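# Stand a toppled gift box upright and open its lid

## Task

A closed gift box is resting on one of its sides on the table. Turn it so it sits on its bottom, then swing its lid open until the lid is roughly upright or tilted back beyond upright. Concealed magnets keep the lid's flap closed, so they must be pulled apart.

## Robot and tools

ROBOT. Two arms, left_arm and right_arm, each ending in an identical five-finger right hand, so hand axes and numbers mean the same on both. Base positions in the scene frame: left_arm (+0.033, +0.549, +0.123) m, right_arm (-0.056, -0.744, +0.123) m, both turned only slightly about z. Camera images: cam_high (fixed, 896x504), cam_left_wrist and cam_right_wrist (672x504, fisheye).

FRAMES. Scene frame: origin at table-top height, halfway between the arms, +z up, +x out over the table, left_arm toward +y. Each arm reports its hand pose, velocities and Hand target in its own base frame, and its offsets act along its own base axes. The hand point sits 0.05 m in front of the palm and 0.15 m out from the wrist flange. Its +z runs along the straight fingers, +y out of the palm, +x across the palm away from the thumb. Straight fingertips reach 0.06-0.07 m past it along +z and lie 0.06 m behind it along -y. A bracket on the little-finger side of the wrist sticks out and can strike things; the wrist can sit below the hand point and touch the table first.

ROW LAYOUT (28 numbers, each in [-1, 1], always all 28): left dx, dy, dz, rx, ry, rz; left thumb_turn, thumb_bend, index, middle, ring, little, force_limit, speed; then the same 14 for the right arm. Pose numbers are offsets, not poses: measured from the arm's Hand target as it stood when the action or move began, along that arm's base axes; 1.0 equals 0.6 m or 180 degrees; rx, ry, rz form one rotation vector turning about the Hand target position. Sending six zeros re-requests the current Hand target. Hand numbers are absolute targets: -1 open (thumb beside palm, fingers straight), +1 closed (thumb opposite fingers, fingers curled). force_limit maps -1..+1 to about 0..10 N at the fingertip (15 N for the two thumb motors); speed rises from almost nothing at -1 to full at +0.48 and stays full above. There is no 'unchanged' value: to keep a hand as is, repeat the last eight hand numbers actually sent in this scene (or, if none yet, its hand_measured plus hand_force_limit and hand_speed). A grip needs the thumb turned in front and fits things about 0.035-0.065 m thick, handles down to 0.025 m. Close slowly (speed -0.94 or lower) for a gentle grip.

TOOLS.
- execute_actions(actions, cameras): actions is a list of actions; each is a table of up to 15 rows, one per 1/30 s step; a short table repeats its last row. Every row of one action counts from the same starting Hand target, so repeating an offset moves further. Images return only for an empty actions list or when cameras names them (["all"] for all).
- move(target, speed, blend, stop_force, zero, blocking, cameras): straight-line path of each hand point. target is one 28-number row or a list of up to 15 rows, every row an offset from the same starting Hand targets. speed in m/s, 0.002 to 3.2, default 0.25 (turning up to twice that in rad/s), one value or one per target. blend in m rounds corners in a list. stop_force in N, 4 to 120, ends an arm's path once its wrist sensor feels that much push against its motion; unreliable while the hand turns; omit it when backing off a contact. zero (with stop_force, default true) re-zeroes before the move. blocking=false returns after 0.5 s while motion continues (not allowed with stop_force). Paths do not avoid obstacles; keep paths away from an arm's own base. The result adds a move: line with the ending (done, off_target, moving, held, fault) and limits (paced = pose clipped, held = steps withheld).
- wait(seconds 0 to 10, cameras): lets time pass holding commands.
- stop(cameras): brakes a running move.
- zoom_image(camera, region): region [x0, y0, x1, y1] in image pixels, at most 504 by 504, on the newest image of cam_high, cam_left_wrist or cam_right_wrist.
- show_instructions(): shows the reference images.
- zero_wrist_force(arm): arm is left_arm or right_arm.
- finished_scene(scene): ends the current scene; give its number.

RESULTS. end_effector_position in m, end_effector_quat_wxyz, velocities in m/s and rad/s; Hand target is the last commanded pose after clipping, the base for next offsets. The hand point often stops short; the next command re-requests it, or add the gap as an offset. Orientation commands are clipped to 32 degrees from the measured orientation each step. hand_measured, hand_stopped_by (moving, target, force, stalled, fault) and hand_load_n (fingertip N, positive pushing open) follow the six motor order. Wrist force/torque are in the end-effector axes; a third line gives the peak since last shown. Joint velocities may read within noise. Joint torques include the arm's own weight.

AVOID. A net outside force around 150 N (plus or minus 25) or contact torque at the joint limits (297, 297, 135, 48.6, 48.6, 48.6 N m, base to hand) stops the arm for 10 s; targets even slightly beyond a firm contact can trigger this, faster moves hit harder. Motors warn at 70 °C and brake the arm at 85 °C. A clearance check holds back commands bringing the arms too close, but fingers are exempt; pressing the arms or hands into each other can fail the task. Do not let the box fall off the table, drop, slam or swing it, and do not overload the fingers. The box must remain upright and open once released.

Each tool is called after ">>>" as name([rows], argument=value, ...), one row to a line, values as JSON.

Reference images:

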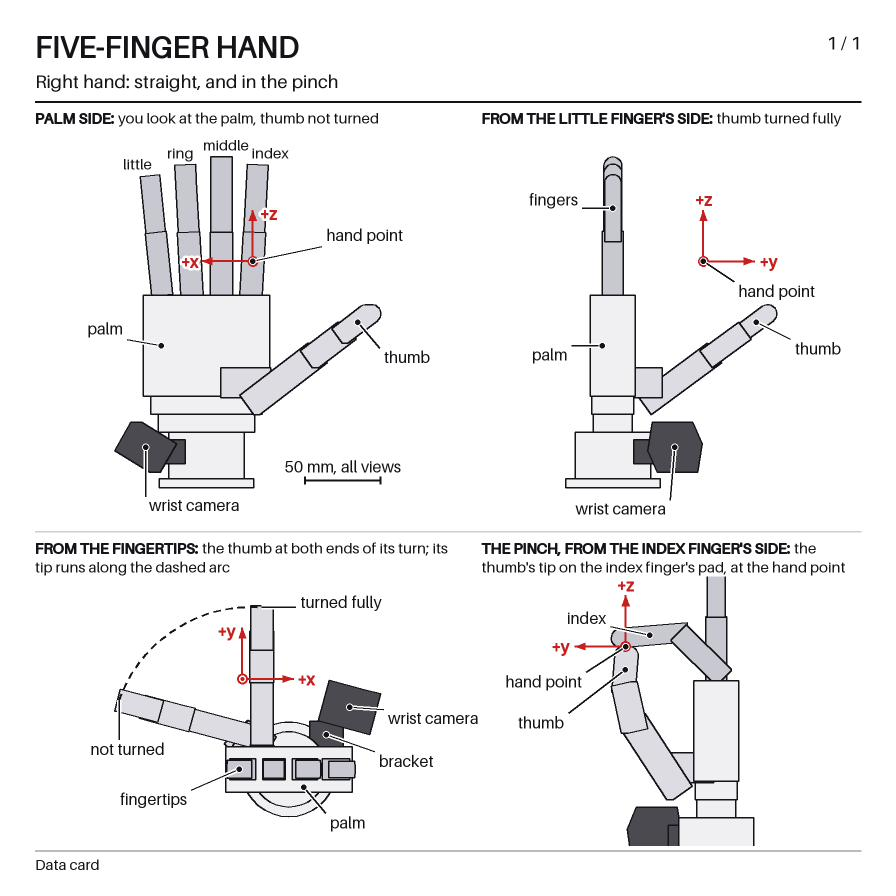

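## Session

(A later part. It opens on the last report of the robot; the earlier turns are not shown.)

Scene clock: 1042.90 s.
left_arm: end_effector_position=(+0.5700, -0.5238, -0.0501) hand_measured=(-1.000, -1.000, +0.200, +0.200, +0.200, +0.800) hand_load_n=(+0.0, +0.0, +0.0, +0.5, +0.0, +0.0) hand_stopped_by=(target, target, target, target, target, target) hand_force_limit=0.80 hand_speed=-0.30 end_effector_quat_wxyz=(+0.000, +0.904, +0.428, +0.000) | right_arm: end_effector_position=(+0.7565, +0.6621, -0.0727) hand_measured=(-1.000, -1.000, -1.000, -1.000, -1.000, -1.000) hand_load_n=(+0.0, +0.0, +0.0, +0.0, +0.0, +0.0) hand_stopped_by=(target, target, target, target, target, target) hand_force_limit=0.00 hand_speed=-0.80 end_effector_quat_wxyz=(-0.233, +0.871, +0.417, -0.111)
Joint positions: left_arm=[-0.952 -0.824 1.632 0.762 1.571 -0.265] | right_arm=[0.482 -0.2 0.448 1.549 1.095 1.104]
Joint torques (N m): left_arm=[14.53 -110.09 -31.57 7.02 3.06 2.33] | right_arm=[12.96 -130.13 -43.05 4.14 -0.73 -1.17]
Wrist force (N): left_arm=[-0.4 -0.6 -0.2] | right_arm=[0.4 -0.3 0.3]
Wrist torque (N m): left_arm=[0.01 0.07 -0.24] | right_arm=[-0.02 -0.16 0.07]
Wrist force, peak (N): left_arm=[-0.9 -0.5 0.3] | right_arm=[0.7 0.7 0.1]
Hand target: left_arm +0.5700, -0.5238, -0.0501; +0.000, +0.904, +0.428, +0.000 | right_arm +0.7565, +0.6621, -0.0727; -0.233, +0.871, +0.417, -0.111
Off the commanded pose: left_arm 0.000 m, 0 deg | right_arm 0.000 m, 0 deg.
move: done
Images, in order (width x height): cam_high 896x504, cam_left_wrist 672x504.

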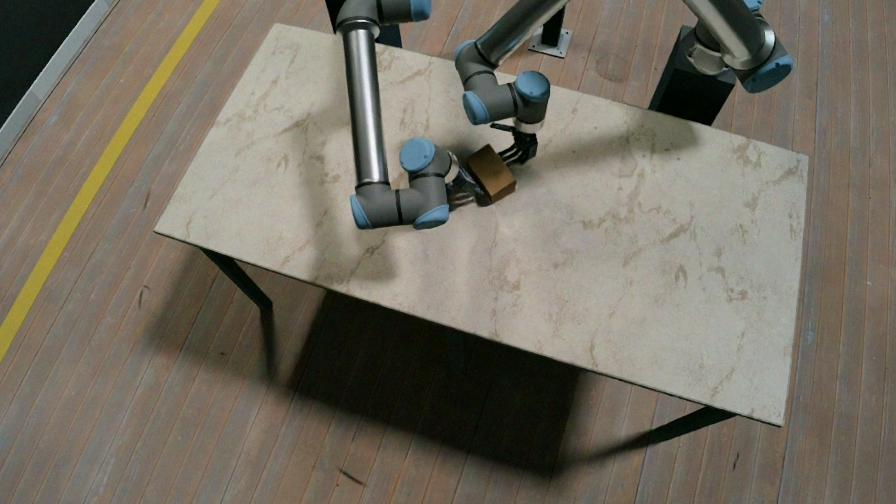

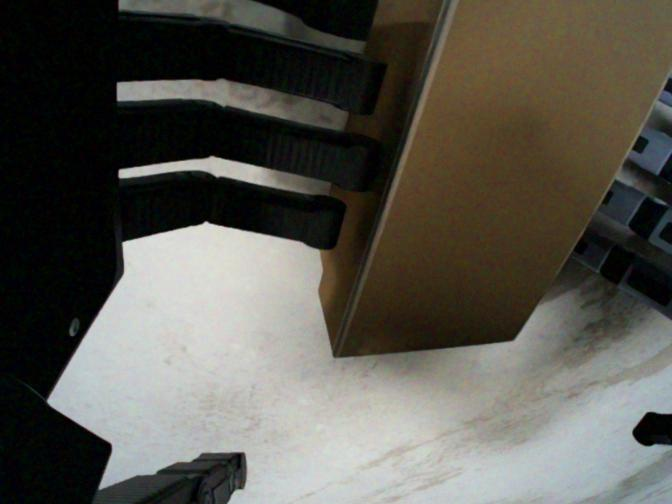

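>>> move(target=[-0.0903,0.0739,0.02,0,0,0,-1,-1,0.2,0.2,0.2,0.8,0.8,-0.3, 0,0,0,0,0,0,-1,-1,-1,-1,-1,-1,0,-0.8], speed=0.12, cameras=["all"])

>>> zoom_image(camera="cam_left_wrist", region=[370, 100, 670, 400])

>>> zoom_image(camera="cam_high", region=[460, 140, 530, 215])

Scene clock: 1060.30 s.
left_arm: end_effector_position=(+0.5158, -0.4795, -0.0381) hand_measured=(-1.000, -1.000, +0.200, +0.200, +0.200, +0.800) hand_load_n=(+0.0, +0.0, +0.0, +0.0, +0.0, +0.0) hand_stopped_by=(target, target, target, target, target, target) hand_force_limit=0.80 hand_speed=-0.30 end_effector_quat_wxyz=(+0.000, +0.904, +0.428, +0.000) | right_arm: end_effector_position=(+0.7565, +0.6621, -0.0727) hand_measured=(-1.000, -1.000, -1.000, -1.000, -1.000, -1.000) hand_load_n=(+0.0, +0.0, +0.0, +0.0, +0.0, +0.0) hand_stopped_by=(target, target, target, target, target, target) hand_force_limit=0.00 hand_speed=-0.80 end_effector_quat_wxyz=(-0.233, +0.871, +0.417, -0.111)
Joint positions: left_arm=[-0.981 -0.918 1.793 0.696 1.571 -0.295] | right_arm=[0.482 -0.2 0.448 1.549 1.095 1.104]
Joint torques (N m): left_arm=[-15.57 -102.28 -15.71 1.71 -2.72 -2.26] | right_arm=[13.78 -130.14 -43.27 4.56 -0.04 -1.1]
Wrist force (N): left_arm=[-0.3 0.1 -0.4] | right_arm=[0.4 -0.1 0.4]
Wrist torque (N m): left_arm=[0.09 0.03 0.10] | right_arm=[0.00 -0.16 0.07]
Wrist force, peak (N): left_arm=[-0.4 -1.4 -0.3] | right_arm=[0.5 0.0 -0.7]
Hand target: left_arm +0.5158, -0.4795, -0.0381; +0.000, +0.904, +0.428, +0.000 | right_arm +0.7565, +0.6621, -0.0727; -0.233, +0.871, +0.417, -0.111
Off the commanded pose: left_arm 0.000 m, 0 deg | right_arm 0.000 m, 0 deg.
move: done

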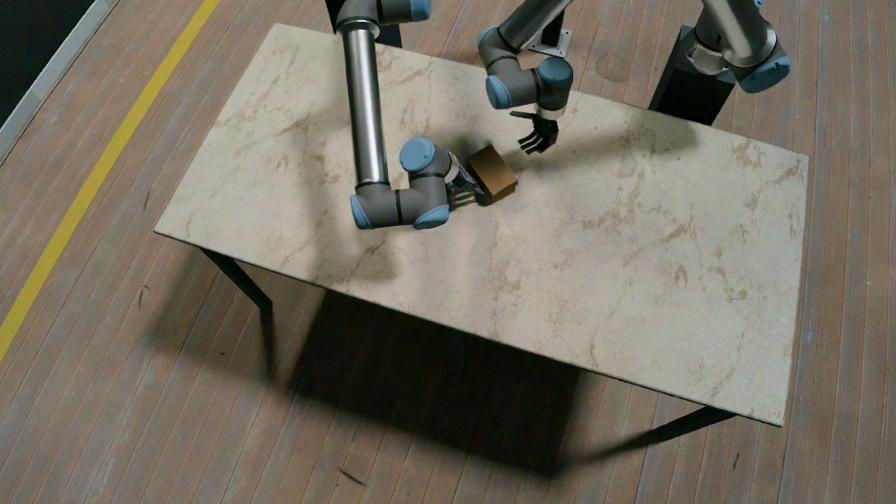

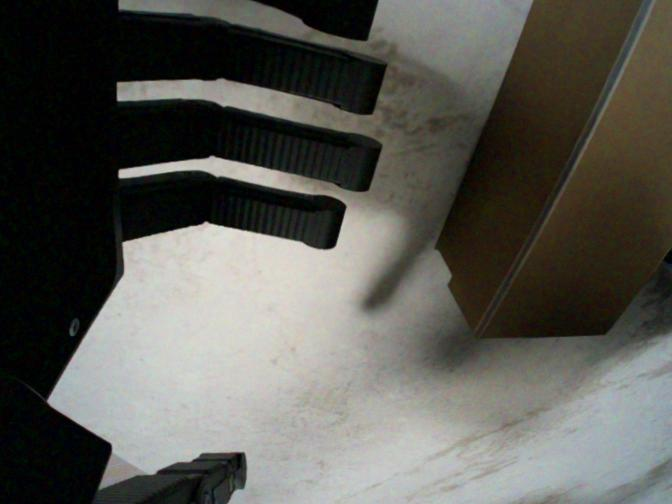

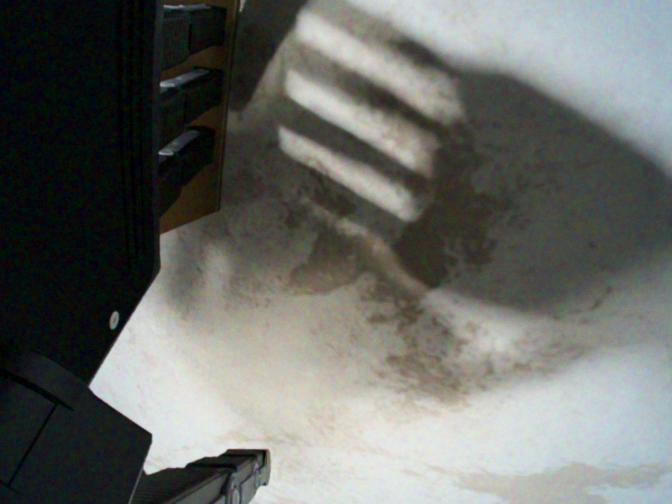

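Scaled by 1.680 from the camera's 672x504 image, which has a finer 960x720 frame.

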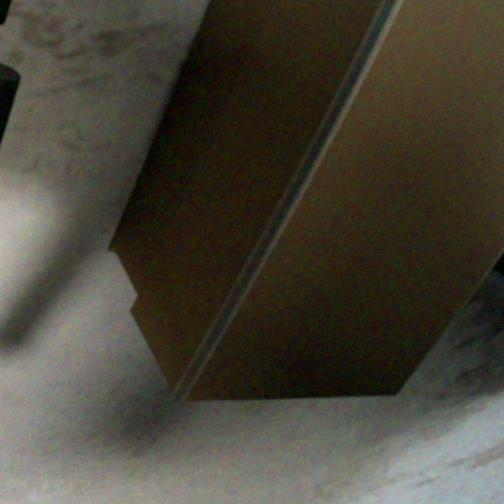

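Scaled by 6.720 from the camera's 896x504 image, which has a finer 1280x720 frame.

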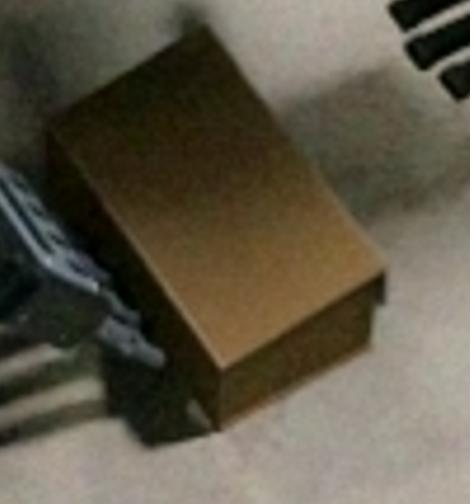

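>>> move([
  [0,0,-0.1057,0,0,0,-1,-1,0.3,0.3,0.3,0.8,0.8,-0.3, 0,0,0,0,0,0,-1,-1,-1,-1,-1,-1,0,-0.8],
  [0.071,-0.058,-0.1057,0,0,0,-1,-1,0.3,0.3,0.3,0.8,0.8,-0.3, 0,0,0,0,0,0,-1,-1,-1,-1,-1,-1,0,-0.8],
], speed=0.08)

>>> move(target=[0.04,-0.0327,0,0,0,0,-1,-1,0.3,0.3,0.3,0.8,0.8,-0.3, 0,0,0,0,0,0,-1,-1,-1,-1,-1,-1,0,-0.8], speed=0.03, stop_force=5, cameras=["cam_left_wrist"])

>>> zoom_image(camera="cam_left_wrist", region=[270, 100, 470, 400])

Scene clock: 1093.00 s.
left_arm: end_effector_position=(+0.5584, -0.5142, -0.1015) hand_measured=(-1.000, -1.000, +0.300, +0.300, +0.300, +0.800) hand_load_n=(+0.0, +0.0, +0.0, +0.5, +0.0, +0.0) hand_stopped_by=(target, target, target, target, target, target) hand_force_limit=0.80 hand_speed=-0.30 end_effector_quat_wxyz=(+0.000, +0.904, +0.428, +0.000) | right_arm: end_effector_position=(+0.7565, +0.6621, -0.0727) hand_measured=(-1.000, -1.000, -1.000, -1.000, -1.000, -1.000) hand_load_n=(-0.5, +0.0, +0.0, +0.0, +0.0, +0.0) hand_stopped_by=(target, target, target, target, target, target) hand_force_limit=0.00 hand_speed=-0.80 end_effector_quat_wxyz=(-0.233, +0.871, +0.417, -0.111)
Joint positions: left_arm=[-0.957 -0.778 1.67 0.678 1.571 -0.271] | right_arm=[0.482 -0.2 0.448 1.549 1.095 1.104]
Joint torques (N m): left_arm=[16.6 -68.22 -28.03 6.52 0.9 2.38] | right_arm=[10.99 -131.88 -42.04 3.89 -0.03 -0.82]
Wrist force (N): left_arm=[-0.3 -0.1 -0.2] | right_arm=[0.3 0.2 0.1]
Wrist torque (N m): left_arm=[0.04 0.03 -0.22] | right_arm=[0.06 -0.15 0.07]
Wrist force, peak (N): left_arm=[-0.3 0.3 -1.7] | right_arm=[0.4 0.7 0.1]
Hand target: left_arm +0.5584, -0.5143, -0.1015; +0.000, +0.904, +0.428, +0.000 | right_arm +0.7565, +0.6621, -0.0727; -0.233, +0.871, +0.417, -0.111
Off the commanded pose: left_arm 0.000 m, 0 deg | right_arm 0.000 m, 0 deg.
move: done

Scene clock: 1094.67 s.
left_arm: end_effector_position=(+0.5686, -0.5226, -0.1015) hand_measured=(-1.000, -1.000, +0.300, +0.300, +0.300, +0.800) hand_load_n=(+0.5, +0.0, +0.0, -0.5, +0.0, +0.0) hand_stopped_by=(target, target, target, target, target, target) hand_force_limit=0.80 hand_speed=-0.30 end_effector_quat_wxyz=(+0.000, +0.904, +0.428, +0.000) | right_arm: end_effector_position=(+0.7566, +0.6621, -0.0726) hand_measured=(-1.000, -1.000, -1.000, -1.000, -1.000, -1.000) hand_load_n=(+0.0, +0.0, +0.0, -2.5, +0.0, +0.0) hand_stopped_by=(target, target, target, target, target, target) hand_force_limit=0.00 hand_speed=-0.80 end_effector_quat_wxyz=(-0.233, +0.871, +0.417, -0.111)
Joint positions: left_arm=[-0.952 -0.764 1.638 0.695 1.571 -0.266] | right_arm=[0.482 -0.2 0.448 1.549 1.095 1.104]
Joint torques (N m): left_arm=[-15.22 -111.59 -16.06 1.31 -3.25 -2.23] | right_arm=[9.67 -103.13 -31.5 4.07 -3.75 -1.05]
Wrist force (N): left_arm=[0.1 -2.2 -0.7] | right_arm=[0.0 1.3 -1.6]
Wrist torque (N m): left_arm=[0.04 0.06 -0.18] | right_arm=[-0.02 -0.10 0.07]
Wrist force, peak (N): left_arm=[-1.1 -14.0 -1.2] | right_arm=[0.2 5.3 -14.0]
Hand target: left_arm +0.5686, -0.5226, -0.1015; +0.000, +0.904, +0.428, +0.000 (not the last commanded pose) | right_arm +0.7565, +0.6621, -0.0727; -0.233, +0.871, +0.417, -0.111
Off the commanded pose: left_arm 0.018 m, 0 deg | right_arm 0.000 m, 0 deg.
move: contact (left_arm)
Images, in order (width x height): cam_left_wrist 672x504.

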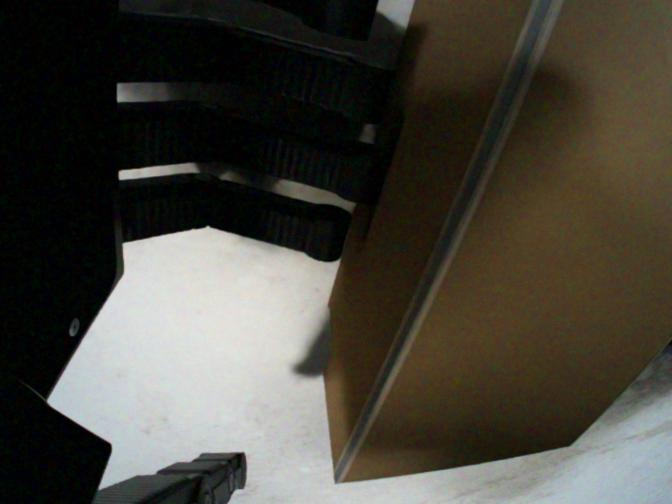

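Scaled by 1.680 from the camera's 672x504 image, which has a finer 960x720 frame.

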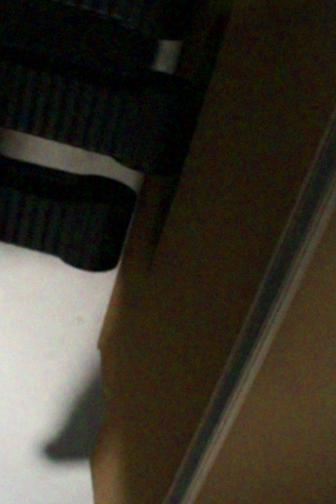

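>>> move(target=[0,0,0.03,0,0,0,-1,-1,0.3,0.3,0.3,0.8,0.8,-0.3, 0,0,0,0,0,0,-1,-1,-1,-1,-1,-1,0,-0.8], speed=0.02, stop_force=15, cameras=["cam_left_wrist","cam_high"])

>>> zoom_image(camera="cam_left_wrist", region=[270, 100, 470, 400])

>>> zoom_image(camera="cam_high", region=[460, 140, 530, 215])

Scene clock: 1101.63 s.
left_arm: end_effector_position=(+0.5686, -0.5226, -0.0835) hand_measured=(-1.000, -1.000, +0.300, +0.300, +0.300, +0.800) hand_load_n=(+0.0, +0.0, +0.0, +0.5, +0.0, +0.0) hand_stopped_by=(target, target, target, target, target, target) hand_force_limit=0.80 hand_speed=-0.30 end_effector_quat_wxyz=(+0.000, +0.904, +0.428, +0.000) | right_arm: end_effector_position=(+0.7565, +0.6621, -0.0727) hand_measured=(-1.000, -1.000, -1.000, -1.000, -1.000, -1.000) hand_load_n=(+0.0, +0.0, +0.0, -0.5, +0.0, +0.0) hand_stopped_by=(target, target, target, target, target, target) hand_force_limit=0.00 hand_speed=-0.80 end_effector_quat_wxyz=(-0.233, +0.871, +0.417, -0.111)
Joint positions: left_arm=[-0.952 -0.786 1.639 0.717 1.571 -0.266] | right_arm=[0.482 -0.2 0.448 1.549 1.095 1.104]
Joint torques (N m): left_arm=[-14.33 -110.48 -18 7.14 -3.07 -1.95] | right_arm=[11.07 -102.75 -27.38 4.31 -1.5 -0.88]
Wrist force (N): left_arm=[-0.2 0.1 0.5] | right_arm=[0.7 0.1 0.0]
Wrist torque (N m): left_arm=[0.08 0.02 -0.12] | right_arm=[0.03 -0.21 0.10]
Wrist force, peak (N): left_arm=[-0.4 -2.8 0.9] | right_arm=[0.0 2.2 -4.4]
Hand target: left_arm +0.5686, -0.5226, -0.0835; +0.000, +0.904, +0.428, +0.000 | right_arm +0.7565, +0.6621, -0.0727; -0.233, +0.871, +0.417, -0.111
Off the commanded pose: left_arm 0.000 m, 0 deg | right_arm 0.000 m, 0 deg.
move: done
Images, in order (width x height): cam_high 896x504, cam_left_wrist 672x504.

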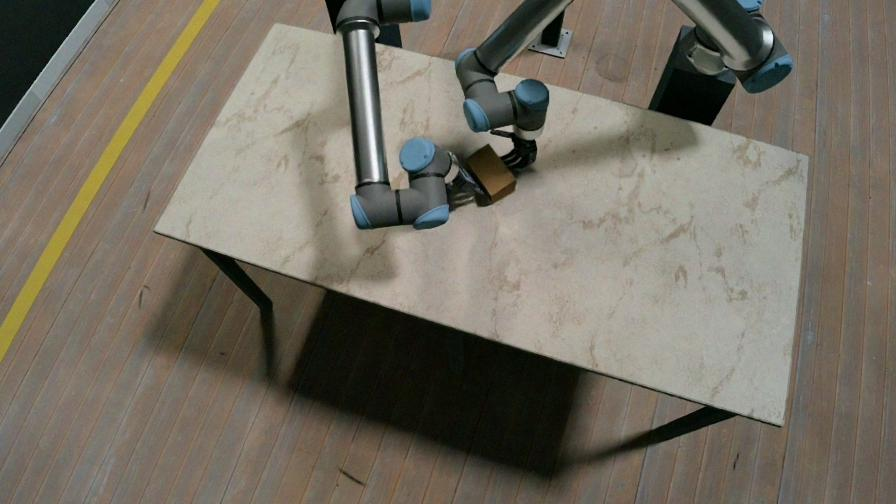

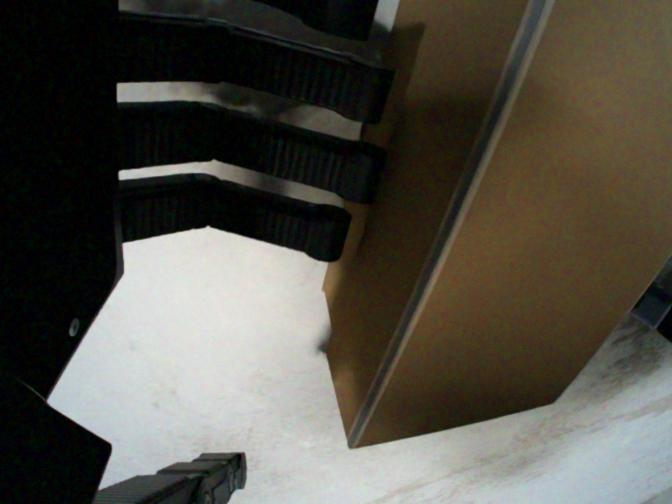

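Scaled by 1.680 from the camera's 672x504 image, which has a finer 960x720 frame.

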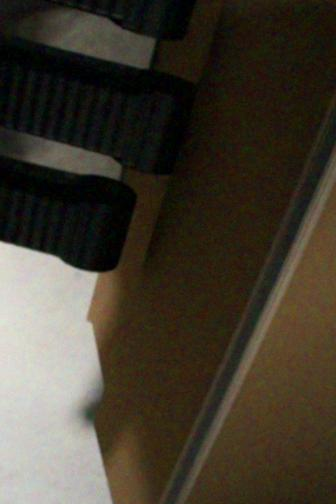

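Scaled by 6.720 from the camera's 896x504 image, which has a finer 1280x720 frame.

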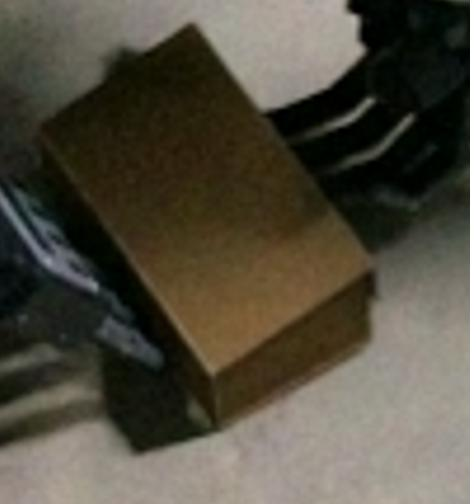

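>>> move(target=[0,0,0.0333,0,0,0,-1,-1,0.3,0.3,0.3,0.8,0.8,-0.3, 0,0,0,0,0,0,-1,-1,-1,-1,-1,-1,0,-0.8], speed=0.03, stop_force=15, cameras=["cam_left_wrist","cam_high"])

>>> zoom_image(camera="cam_left_wrist", region=[270, 100, 470, 400])

>>> zoom_image(camera="cam_high", region=[460, 140, 530, 215])

Scene clock: 1115.53 s.
left_arm: end_effector_position=(+0.5686, -0.5226, -0.0635) hand_measured=(-1.000, -1.000, +0.300, +0.300, +0.300, +0.800) hand_load_n=(+0.0, +0.0, +0.0, +0.5, +0.0, +0.0) hand_stopped_by=(target, target, target, target, target, target) hand_force_limit=0.80 hand_speed=-0.30 end_effector_quat_wxyz=(+0.000, +0.904, +0.428, +0.000) | right_arm: end_effector_position=(+0.7565, +0.6621, -0.0727) hand_measured=(-1.000, -1.000, -1.000, -1.000, -1.000, -1.000) hand_load_n=(+0.0, +0.0, +0.0, +0.0, +0.0, +0.0) hand_stopped_by=(target, target, target, target, target, target) hand_force_limit=0.00 hand_speed=-0.80 end_effector_quat_wxyz=(-0.233, +0.871, +0.417, -0.111)
Joint positions: left_arm=[-0.952 -0.81 1.638 0.743 1.571 -0.266] | right_arm=[0.482 -0.2 0.448 1.549 1.095 1.104]
Joint torques (N m): left_arm=[-11.14 -111.46 -31.24 6.83 -2.09 -1.61] | right_arm=[8.24 -129.14 -42.78 4.03 0.37 -0.5]
Wrist force (N): left_arm=[-0.3 -0.8 0.1] | right_arm=[0.3 -0.3 0.2]
Wrist torque (N m): left_arm=[-0.02 0.06 -0.14] | right_arm=[-0.01 -0.15 0.06]
Wrist force, peak (N): left_arm=[-0.9 -0.4 -0.5] | right_arm=[-0.1 0.9 0.3]
Hand target: left_arm +0.5686, -0.5226, -0.0635; +0.000, +0.904, +0.428, +0.000 | right_arm +0.7565, +0.6621, -0.0727; -0.233, +0.871, +0.417, -0.111
Off the commanded pose: left_arm 0.000 m, 0 deg | right_arm 0.000 m, 0 deg.
move: done
Images, in order (width x height): cam_high 896x504, cam_left_wrist 672x504.

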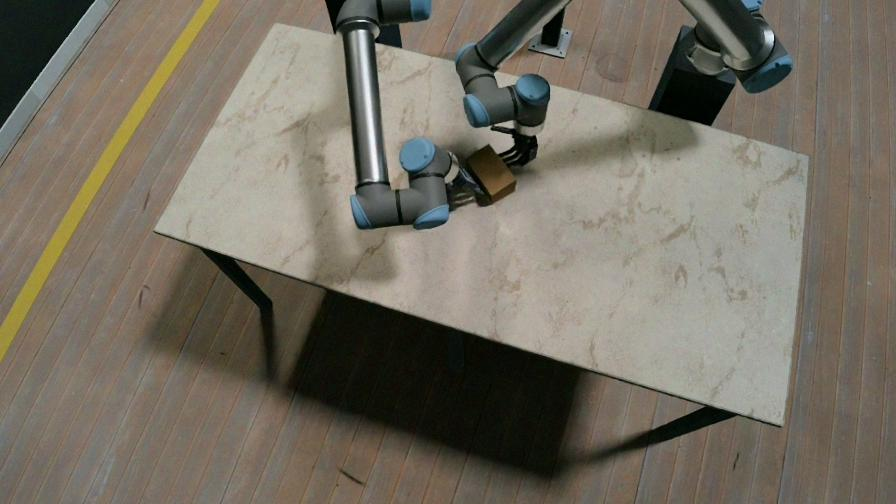

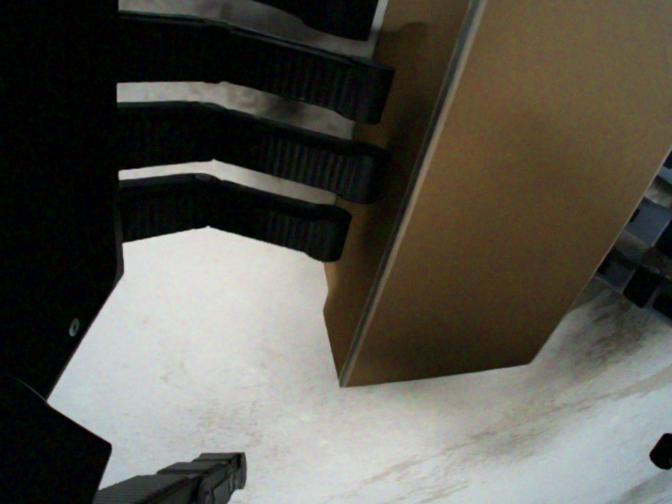

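Scaled by 1.680 from the camera's 672x504 image, which has a finer 960x720 frame.

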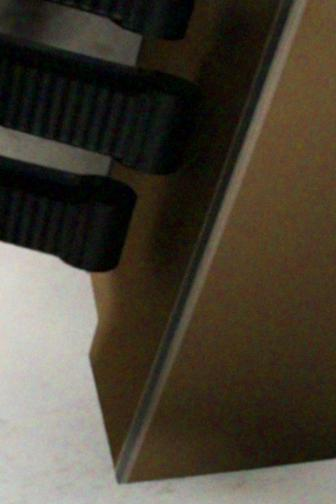

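Scaled by 6.720 from the camera's 896x504 image, which has a finer 1280x720 frame.

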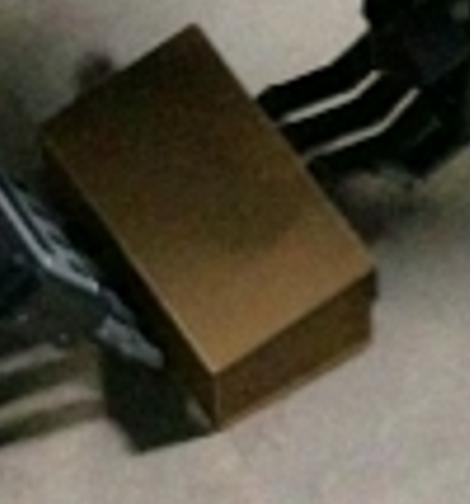

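>>> move([
  [-0.0903,0.0738,0.01,0,0,0,-1,-1,0.3,0.3,0.3,0.8,0.8,-0.3, 0,0,0,0,0,0,-1,-1,-1,-1,-1,-1,0,-0.8],
  [0.0205,0.209,0.045,-0.1584,-0.1935,0,-1,-1,0.3,0.3,0.3,0.8,0.8,-0.3, 0,0,0,0,0,0,-1,-1,-1,-1,-1,-1,0,-0.8],
], speed=0.25, cameras=["cam_left_wrist","cam_high"])

>>> zoom_image(camera="cam_left_wrist", region=[172, 52, 572, 352])

Scene clock: 1143.33 s.
left_arm: end_effector_position=(+0.5809, -0.3972, -0.0365) hand_measured=(-1.000, -1.000, +0.300, +0.300, +0.300, +0.800) hand_load_n=(+0.0, +0.0, +0.0, +0.0, +0.0, +0.0) hand_stopped_by=(target, target, target, target, target, target) hand_force_limit=0.80 hand_speed=-0.30 end_effector_quat_wxyz=(+0.346, +0.835, +0.395, +0.164) | right_arm: end_effector_position=(+0.7565, +0.6621, -0.0727) hand_measured=(-1.000, -1.000, -1.000, -1.000, -1.000, -1.000) hand_load_n=(-0.5, +0.0, +0.0, +0.0, +0.0, +0.0) hand_stopped_by=(target, target, target, target, target, target) hand_force_limit=0.00 hand_speed=-0.80 end_effector_quat_wxyz=(-0.233, +0.871, +0.417, -0.111)
Joint positions: left_arm=[-0.866 -1.062 2.214 -0.359 1.444 -0.127] | right_arm=[0.482 -0.2 0.448 1.549 1.095 1.104]
Joint torques (N m): left_arm=[17.02 -38.47 -7.47 -0.64 3.31 2.57] | right_arm=[10.08 -130.21 -41.92 4.46 0.33 -0.22]
Wrist force (N): left_arm=[-0.8 -0.6 -0.5] | right_arm=[0.5 -0.1 -0.3]
Wrist torque (N m): left_arm=[0.02 0.08 -0.21] | right_arm=[0.04 -0.17 0.08]
Wrist force, peak (N): left_arm=[-1.4 -0.8 -0.4] | right_arm=[0.6 0.4 -0.7]
Hand target: left_arm +0.5809, -0.3972, -0.0365; +0.346, +0.835, +0.395, +0.164 | right_arm +0.7565, +0.6621, -0.0727; -0.233, +0.871, +0.417, -0.111
Off the commanded pose: left_arm 0.000 m, 0 deg | right_arm 0.000 m, 0 deg.
move: done
Images, in order (width x height): cam_high 896x504, cam_left_wrist 672x504.

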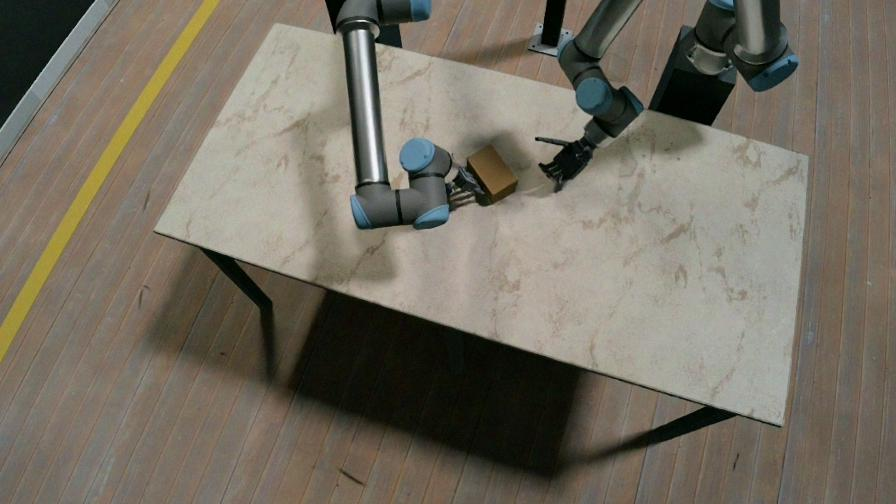

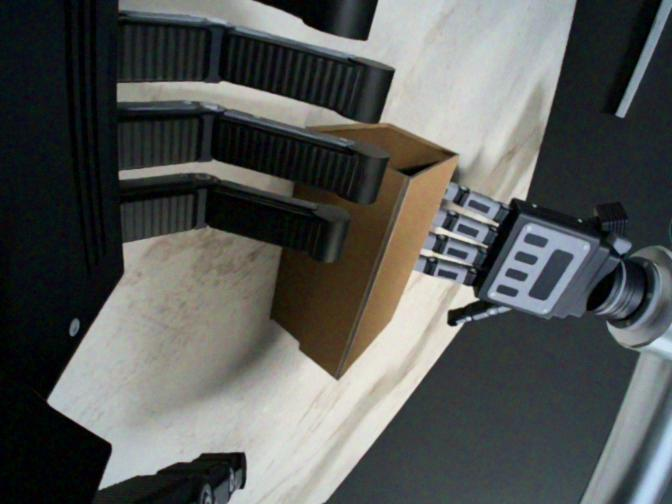

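Scaled by 1.260 from the camera's 672x504 image, which has a finer 960x720 frame.

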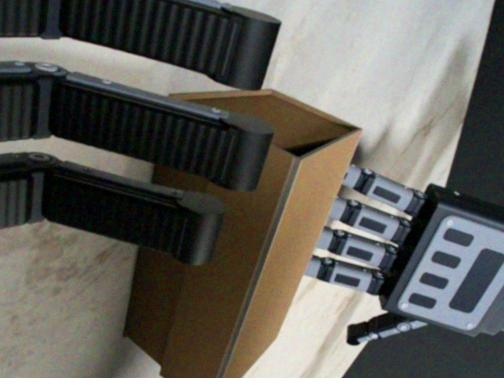

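>>> zoom_image(camera="cam_left_wrist", region=[260, 110, 480, 390])

>>> zoom_image(camera="cam_left_wrist", region=[350, 110, 470, 230])

Scaled by 1.800 from the camera's 672x504 image, which has a finer 960x720 frame.

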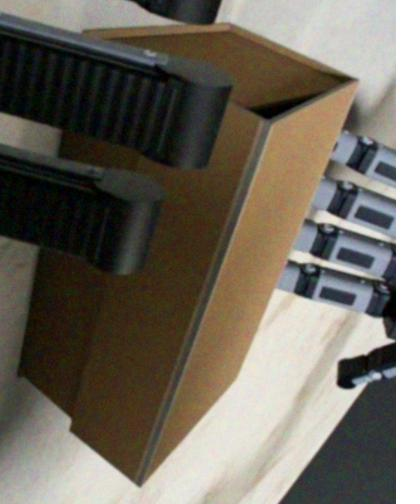

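Scaled by 4.200 from the camera's 672x504 image, which has a finer 960x720 frame.

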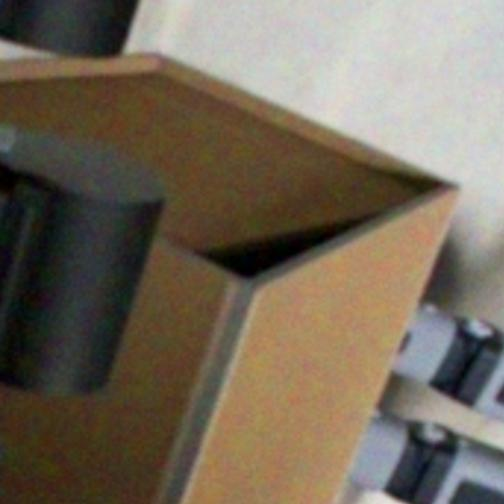

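>>> move([
  [-0.0903,0.0738,0.0,0.1584,0.1935,0,-1,-1,0.3,0.3,0.3,0.8,0.8,-0.3, 0,0,0,0,0,0,-1,-1,-1,-1,-1,-1,0,-0.8],
  [-0.1108,-0.1352,-0.1,0.1584,0.1935,0,-1,-1,0.3,0.3,0.3,0.8,0.8,-0.3, 0,0,0,0,0,0,-1,-1,-1,-1,-1,-1,0,-0.8],
], speed=0.25)

Scene clock: 1258.73 s.
left_arm: end_effector_position=(+0.5144, -0.4783, -0.0965) hand_measured=(-1.000, -1.000, +0.300, +0.300, +0.300, +0.800) hand_load_n=(+0.0, +0.0, +0.0, +0.0, +0.5, +0.0) hand_stopped_by=(target, target, target, target, target, target) hand_force_limit=0.80 hand_speed=-0.30 end_effector_quat_wxyz=(+0.000, +0.904, +0.428, +0.000) | right_arm: end_effector_position=(+0.7565, +0.6621, -0.0727) hand_measured=(-1.000, -1.000, -1.000, -1.000, -1.000, -1.000) hand_load_n=(+0.0, +0.0, +0.0, +0.0, +0.0, +0.0) hand_stopped_by=(target, target, target, target, target, target) hand_force_limit=0.00 hand_speed=-0.80 end_effector_quat_wxyz=(-0.233, +0.871, +0.417, -0.111)
Joint positions: left_arm=[-0.982 -0.843 1.8 0.613 1.571 -0.295] | right_arm=[0.482 -0.2 0.448 1.549 1.095 1.104]
Joint torques (N m): left_arm=[-17.69 -63.29 -25.41 6.92 -3.34 -2.18] | right_arm=[10.46 -129 -42.97 3.87 -0.03 -0.32]
Wrist force (N): left_arm=[-0.6 -0.2 0.0] | right_arm=[0.1 0.0 0.0]
Wrist torque (N m): left_arm=[0.00 0.08 0.08] | right_arm=[0.05 -0.12 0.06]
Wrist force, peak (N): left_arm=[-1.3 -1.0 -0.9] | right_arm=[0.1 0.6 0.4]
Hand target: left_arm +0.5144, -0.4783, -0.0965; +0.000, +0.904, +0.428, +0.000 | right_arm +0.7565, +0.6621, -0.0727; -0.233, +0.871, +0.417, -0.111
Off the commanded pose: left_arm 0.000 m, 0 deg | right_arm 0.000 m, 0 deg.
move: done

>>> move(target=[0.08,-0.0654,0,0,0,0,-1,-1,0.3,0.3,0.3,0.8,0.8,-0.3, 0,0,0,0,0,0,-1,-1,-1,-1,-1,-1,0,-0.8], speed=0.1)

>>> move(target=[0.03,-0.0245,0,0,0,0,-1,-1,0.3,0.3,0.3,0.8,0.8,-0.3, 0,0,0,0,0,0,-1,-1,-1,-1,-1,-1,0,-0.8], speed=0.02, stop_force=12)

>>> move(target=[0.0013,-0.001,0.035,0,0,0,-1,-1,0.3,0.3,0.3,0.8,0.8,-0.3, 0,0,0,0,0,0,-1,-1,-1,-1,-1,-1,0,-0.8], speed=0.02, cameras=["cam_left_wrist","cam_high"])

>>> zoom_image(camera="cam_high", region=[460, 140, 530, 215])

Scene clock: 1274.20 s.
left_arm: end_effector_position=(+0.5624, -0.5175, -0.0965) hand_measured=(-1.000, -1.000, +0.300, +0.300, +0.300, +0.800) hand_load_n=(+0.0, +0.0, +0.0, +0.5, +0.0, +0.0) hand_stopped_by=(target, target, target, target, target, target) hand_force_limit=0.80 hand_speed=-0.30 end_effector_quat_wxyz=(+0.000, +0.904, +0.428, +0.000) | right_arm: end_effector_position=(+0.7565, +0.6621, -0.0727) hand_measured=(-1.000, -1.000, -1.000, -1.000, -1.000, -1.000) hand_load_n=(+0.0, -0.5, +0.0, +0.0, +0.0, +0.0) hand_stopped_by=(target, target, target, target, target, target) hand_force_limit=0.00 hand_speed=-0.80 end_effector_quat_wxyz=(-0.233, +0.871, +0.417, -0.111)
Joint positions: left_arm=[-0.955 -0.778 1.658 0.691 1.571 -0.269] | right_arm=[0.482 -0.2 0.448 1.549 1.095 1.104]
Joint torques (N m): left_arm=[16.59 -67.97 -29.48 6.69 3.07 2.42] | right_arm=[9.82 -130.61 -42.19 4.37 0.45 -0.07]
Wrist force (N): left_arm=[-0.1 0.2 -0.1] | right_arm=[0.6 0.3 0.1]
Wrist torque (N m): left_arm=[0.09 0.01 -0.21] | right_arm=[0.09 -0.19 0.10]
Wrist force, peak (N): left_arm=[-0.8 1.0 -0.2] | right_arm=[0.3 0.7 -0.1]
Hand target: left_arm +0.5624, -0.5176, -0.0965; +0.000, +0.904, +0.428, +0.000 | right_arm +0.7565, +0.6621, -0.0727; -0.233, +0.871, +0.417, -0.111
Off the commanded pose: left_arm 0.000 m, 0 deg | right_arm 0.000 m, 0 deg.
move: done

Scene clock: 1275.90 s.
left_arm: end_effector_position=(+0.5691, -0.5230, -0.0965) hand_measured=(-1.000, -1.000, +0.300, +0.300, +0.300, +0.800) hand_load_n=(+0.0, +0.0, +0.0, -0.5, +0.0, +0.0) hand_stopped_by=(target, target, target, target, target, target) hand_force_limit=0.80 hand_speed=-0.30 end_effector_quat_wxyz=(+0.000, +0.904, +0.428, +0.000) | right_arm: end_effector_position=(+0.7566, +0.6621, -0.0726) hand_measured=(-1.000, -1.000, -1.000, -1.000, -1.000, -1.000) hand_load_n=(+0.0, +0.0, -0.5, -6.0, +0.0, +0.0) hand_stopped_by=(target, target, target, target, target, target) hand_force_limit=0.00 hand_speed=-0.80 end_effector_quat_wxyz=(-0.233, +0.871, +0.417, -0.111)
Joint positions: left_arm=[-0.952 -0.769 1.637 0.702 1.571 -0.265] | right_arm=[0.482 -0.2 0.448 1.549 1.095 1.104]
Joint torques (N m): left_arm=[-16.27 -111.2 -19.04 0.76 -3.02 -2.22] | right_arm=[11.48 -98.57 -29.74 4.36 -4.49 0.29]
Wrist force (N): left_arm=[0.5 -5.7 -1.2] | right_arm=[0.2 4.1 -8.7]
Wrist torque (N m): left_arm=[0.03 0.08 -0.32] | right_arm=[0.27 0.06 0.15]
Wrist force, peak (N): left_arm=[-1.3 -16.9 -2.0] | right_arm=[0.5 5.9 -15.7]
Hand target: left_arm +0.5691, -0.5230, -0.0965; +0.000, +0.904, +0.428, +0.000 (not the last commanded pose) | right_arm +0.7565, +0.6621, -0.0727; -0.233, +0.871, +0.417, -0.111
Off the commanded pose: left_arm 0.015 m, 0 deg | right_arm 0.000 m, 0 deg.
move: contact (left_arm)

Scene clock: 1277.23 s.
left_arm: end_effector_position=(+0.5699, -0.5236, -0.0756) hand_measured=(-1.000, -1.000, +0.300, +0.300, +0.300, +0.800) hand_load_n=(+0.0, +0.0, +0.0, +1.0, +0.0, +0.0) hand_stopped_by=(target, target, target, target, target, target) hand_force_limit=0.80 hand_speed=-0.30 end_effector_quat_wxyz=(+0.000, +0.904, +0.428, +0.000) | right_arm: end_effector_position=(+0.7565, +0.6621, -0.0727) hand_measured=(-1.000, -1.000, -1.000, -1.000, -1.000, -1.000) hand_load_n=(+0.0, +0.0, +0.0, -0.5, +0.0, -0.5) hand_stopped_by=(target, target, target, target, target, target) hand_force_limit=0.00 hand_speed=-0.80 end_effector_quat_wxyz=(-0.233, +0.871, +0.417, -0.111)
Joint positions: left_arm=[-0.952 -0.794 1.635 0.729 1.571 -0.265] | right_arm=[0.482 -0.2 0.448 1.549 1.095 1.104]
Joint torques (N m): left_arm=[15.55 -108.97 -30.4 6.77 -2.87 2.51] | right_arm=[7.36 -102.16 -22.79 4.59 -1.77 0.03]
Wrist force (N): left_arm=[-0.2 -0.3 0.2] | right_arm=[0.1 0.1 -0.3]
Wrist torque (N m): left_arm=[0.04 0.04 -0.23] | right_arm=[0.02 -0.09 0.06]
Wrist force, peak (N): left_arm=[0.3 -7.2 -0.2] | right_arm=[0.3 4.5 -9.3]
Hand target: left_arm +0.5699, -0.5236, -0.0755; +0.000, +0.904, +0.428, +0.000 | right_arm +0.7565, +0.6621, -0.0727; -0.233, +0.871, +0.417, -0.111
Off the commanded pose: left_arm 0.000 m, 0 deg | right_arm 0.000 m, 0 deg.
move: done
Images, in order (width x height): cam_high 896x504, cam_left_wrist 672x504.

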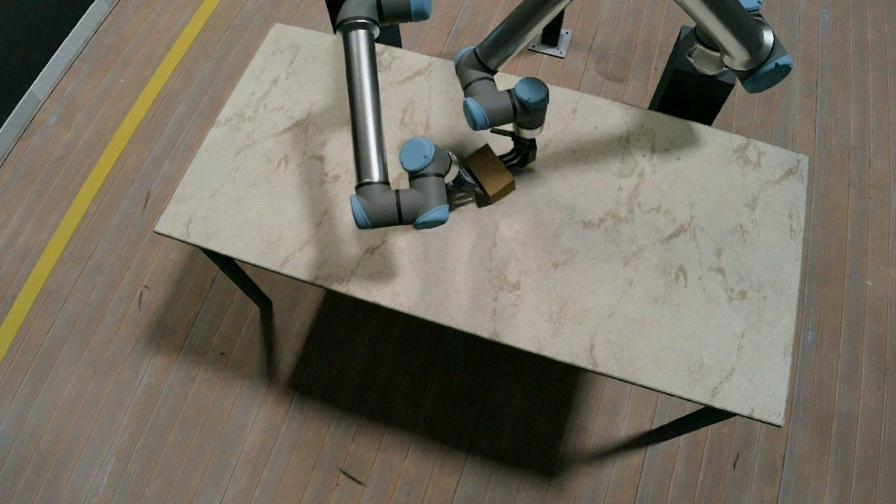

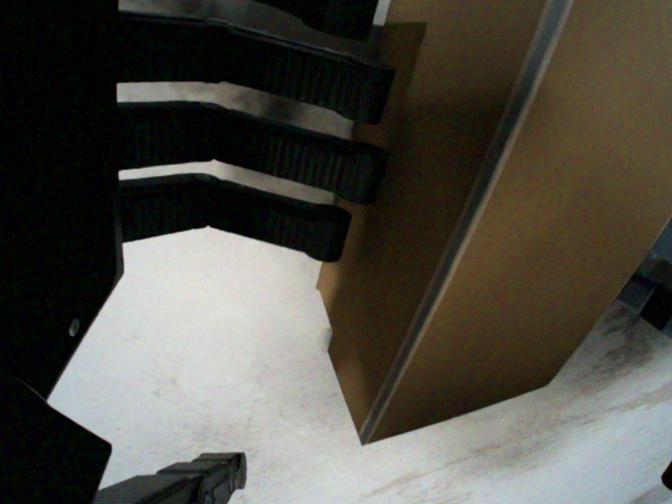

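Scaled by 6.720 from the camera's 896x504 image, which has a finer 1280x720 frame.

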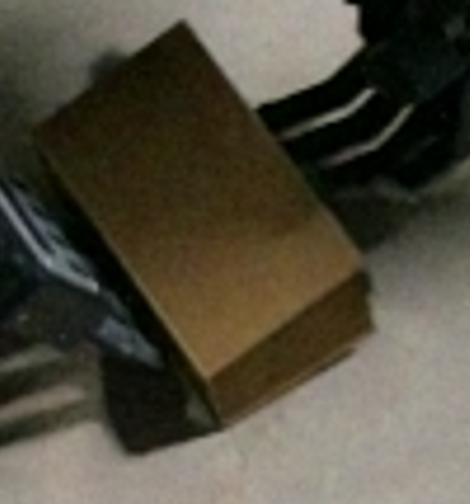

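>>> move([
  [0,0,-0.035,0,0,0,-1,-1,0.3,0.3,0.3,0.8,0.8,-0.3, 0,0,0,0,0,0,-1,-1,-1,-1,-1,-1,0,-0.8],
  [-0.0387,0.0317,-0.03,0,0,0,-1,-1,0.3,0.3,0.3,0.8,0.8,-0.3, 0,0,0,0,0,0,-1,-1,-1,-1,-1,-1,0,-0.8],
  [-0.0387,0.0317,-0.0262,0,0,0,-1,-1,0.0,0.0,0.0,0.8,0.8,-0.3, 0,0,0,0,0,0,-1,-1,-1,-1,-1,-1,0,-0.8],
], speed=0.08)

>>> move(target=[0.0516,-0.0422,0,0,0,0,-1,-1,0.0,0.0,0.0,0.8,0.8,-0.3, 0,0,0,0,0,0,-1,-1,-1,-1,-1,-1,0,-0.8], speed=0.025, stop_force=8)

>>> move(target=[0,0,-0.02,0,0,0,-1,-1,0.0,0.0,0.0,0.8,0.8,-0.3, 0,0,0,0,0,0,-1,-1,-1,-1,-1,-1,0,-0.8], speed=0.01, stop_force=9)

Scene clock: 1293.53 s.
left_arm: end_effector_position=(+0.5466, -0.5046, -0.0912) hand_measured=(-1.000, -1.000, +0.000, +0.000, +0.000, +0.800) hand_load_n=(+0.0, +0.0, +0.0, +0.0, +0.0, +0.0) hand_stopped_by=(target, target, target, target, target, target) hand_force_limit=0.80 hand_speed=-0.30 end_effector_quat_wxyz=(+0.000, +0.904, +0.428, +0.000) | right_arm: end_effector_position=(+0.7565, +0.6621, -0.0727) hand_measured=(-1.000, -1.000, -1.000, -1.000, -1.000, -1.000) hand_load_n=(+0.0, +0.0, +0.0, -0.5, +0.0, +0.0) hand_stopped_by=(target, target, target, target, target, target) hand_force_limit=0.00 hand_speed=-0.80 end_effector_quat_wxyz=(-0.233, +0.871, +0.417, -0.111)
Joint positions: left_arm=[-0.963 -0.807 1.706 0.672 1.571 -0.277] | right_arm=[0.482 -0.2 0.448 1.549 1.095 1.104]
Joint torques (N m): left_arm=[-15.18 -107.78 -15.02 6.57 -0.96 -2.3] | right_arm=[9.64 -94.98 -35.95 4.21 -3.31 0.3]
Wrist force (N): left_arm=[-0.2 0.0 -0.1] | right_arm=[0.0 0.5 -0.6]
Wrist torque (N m): left_arm=[0.05 0.02 0.10] | right_arm=[0.11 -0.09 0.07]
Wrist force, peak (N): left_arm=[-1.0 -25.3 -20.4] | right_arm=[1.1 6.1 -21.3]
Hand target: left_arm +0.5466, -0.5046, -0.0912; +0.000, +0.904, +0.428, +0.000 | right_arm +0.7565, +0.6621, -0.0727; -0.233, +0.871, +0.417, -0.111
Off the commanded pose: left_arm 0.000 m, 0 deg | right_arm 0.000 m, 0 deg.
move: done

Scene clock: 1296.13 s.
left_arm: end_effector_position=(+0.5727, -0.5259, -0.0912) hand_measured=(-1.000, -1.000, +0.000, +0.000, +0.000, +0.800) hand_load_n=(+0.0, +0.0, +0.0, +0.0, +0.0, +0.0) hand_stopped_by=(target, target, target, target, target, target) hand_force_limit=0.80 hand_speed=-0.30 end_effector_quat_wxyz=(+0.000, +0.904, +0.428, +0.000) | right_arm: end_effector_position=(+0.7566, +0.6621, -0.0727) hand_measured=(-1.000, -1.000, -1.000, -1.000, -1.000, -1.000) hand_load_n=(-0.5, +0.0, -0.5, -3.0, +0.0, -0.5) hand_stopped_by=(target, target, target, target, target, target) hand_force_limit=0.00 hand_speed=-0.80 end_effector_quat_wxyz=(-0.233, +0.871, +0.417, -0.111)
Joint positions: left_arm=[-0.95 -0.771 1.626 0.715 1.571 -0.263] | right_arm=[0.482 -0.2 0.448 1.549 1.095 1.104]
Joint torques (N m): left_arm=[-16.46 -111.18 -17.12 1.03 -3.02 -2.19] | right_arm=[7.78 -96.78 -23.89 4.33 -2.74 0.43]
Wrist force (N): left_arm=[0.6 -2.9 -1.6] | right_arm=[-0.1 1.9 -4.6]
Wrist torque (N m): left_arm=[0.12 0.08 -0.22] | right_arm=[0.14 -0.02 0.09]
Wrist force, peak (N): left_arm=[-1.5 -13.9 -4.9] | right_arm=[0.3 5.2 -13.4]
Hand target: left_arm +0.5727, -0.5259, -0.0912; +0.000, +0.904, +0.428, +0.000 (not the last commanded pose) | right_arm +0.7565, +0.6621, -0.0727; -0.233, +0.871, +0.417, -0.111
Off the commanded pose: left_arm 0.006 m, 0 deg | right_arm 0.000 m, 0 deg.
move: contact (left_arm)

Scene clock: 1297.43 s.
left_arm: end_effector_position=(+0.5727, -0.5259, -0.0924) hand_measured=(-1.000, -1.000, +0.000, +0.002, +0.000, +0.800) hand_load_n=(+0.0, +0.0, +0.0, -9.0, +0.5, +0.0) hand_stopped_by=(target, target, target, target, target, target) hand_force_limit=0.80 hand_speed=-0.30 end_effector_quat_wxyz=(+0.000, +0.904, +0.428, +0.000) | right_arm: end_effector_position=(+0.7565, +0.6621, -0.0727) hand_measured=(-1.000, -1.000, -1.000, -1.000, -1.000, -1.000) hand_load_n=(+0.0, -0.5, +0.0, -3.5, +0.0, +0.0) hand_stopped_by=(target, target, target, target, target, target) hand_force_limit=0.00 hand_speed=-0.80 end_effector_quat_wxyz=(-0.233, +0.871, +0.417, -0.111)
Joint positions: left_arm=[-0.95 -0.769 1.626 0.713 1.571 -0.263] | right_arm=[0.482 -0.2 0.448 1.549 1.095 1.104]
Joint torques (N m): left_arm=[-12.58 -106.29 -27.38 2.92 -3.19 -2.05] | right_arm=[8.28 -94.16 -21.09 4.18 -2.94 0.56]
Wrist force (N): left_arm=[0.2 -12.9 -11.9] | right_arm=[0.5 2.6 -5.8]
Wrist torque (N m): left_arm=[0.08 0.34 -0.46] | right_arm=[0.25 -0.01 0.14]
Wrist force, peak (N): left_arm=[-0.2 -12.8 -14.0] | right_arm=[0.1 2.4 -6.1]
Hand target: left_arm +0.5727, -0.5259, -0.0924; +0.000, +0.904, +0.428, +0.000 (not the last commanded pose) | right_arm +0.7565, +0.6621, -0.0727; -0.233, +0.871, +0.417, -0.111
Off the commanded pose: left_arm 0.011 m, 0 deg | right_arm 0.000 m, 0 deg.
move: contact (left_arm)

>>> move(target=[0,0,0,0,0,0,-1,-1,0.52,0.0,0.52,0.8,0.9,-0.6, 0,0,0,0,0,0,-1,-1,-1,-1,-1,-1,0,-0.8], cameras=["cam_left_wrist", "cam_high"])

>>> zoom_image(camera="cam_high", region=[460, 140, 530, 215])

Scene clock: 1301.70 s.
left_arm: end_effector_position=(+0.5727, -0.5259, -0.0924) hand_measured=(-1.000, -1.000, +0.520, +0.000, +0.520, +0.800) hand_load_n=(+0.0, +0.0, +0.0, +2.5, +0.5, +0.0) hand_stopped_by=(target, target, target, target, target, target) hand_force_limit=0.90 hand_speed=-0.60 end_effector_quat_wxyz=(+0.000, +0.904, +0.428, +0.000) | right_arm: end_effector_position=(+0.7565, +0.6621, -0.0727) hand_measured=(-1.000, -1.000, -1.000, -1.000, -1.000, -1.000) hand_load_n=(+0.0, +0.0, +0.0, -2.5, +0.0, +0.0) hand_stopped_by=(target, target, target, target, target, target) hand_force_limit=0.00 hand_speed=-0.80 end_effector_quat_wxyz=(-0.233, +0.871, +0.417, -0.111)
Joint positions: left_arm=[-0.95 -0.769 1.626 0.713 1.571 -0.263] | right_arm=[0.482 -0.2 0.448 1.549 1.095 1.104]
Joint torques (N m): left_arm=[-1.5 -105.92 -30.1 2.52 -2.98 -2.1] | right_arm=[8.12 -93.51 -23.96 4.33 -2.73 0.86]
Wrist force (N): left_arm=[-0.4 -2.6 0.8] | right_arm=[0.1 1.4 -3.8]
Wrist torque (N m): left_arm=[0.14 0.01 -0.20] | right_arm=[0.10 -0.07 0.08]
Wrist force, peak (N): left_arm=[0.4 -12.7 -12.0] | right_arm=[-0.6 4.0 -9.3]
Hand target: left_arm +0.5727, -0.5259, -0.0924; +0.000, +0.904, +0.428, +0.000 | right_arm +0.7565, +0.6621, -0.0727; -0.233, +0.871, +0.417, -0.111
Off the commanded pose: left_arm 0.000 m, 0 deg | right_arm 0.000 m, 0 deg.
move: done
Images, in order (width x height): cam_high 896x504, cam_left_wrist 672x504.

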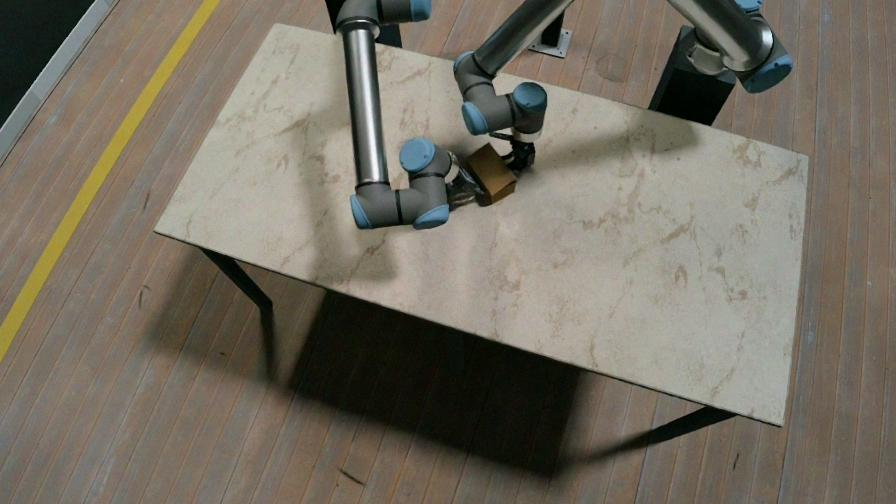

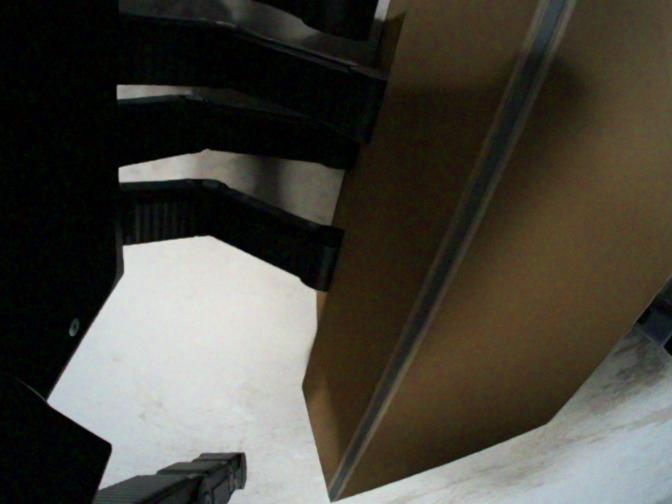

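Scaled by 6.720 from the camera's 896x504 image, which has a finer 1280x720 frame.

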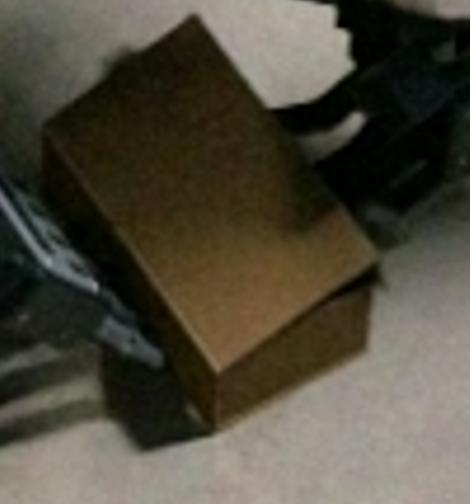

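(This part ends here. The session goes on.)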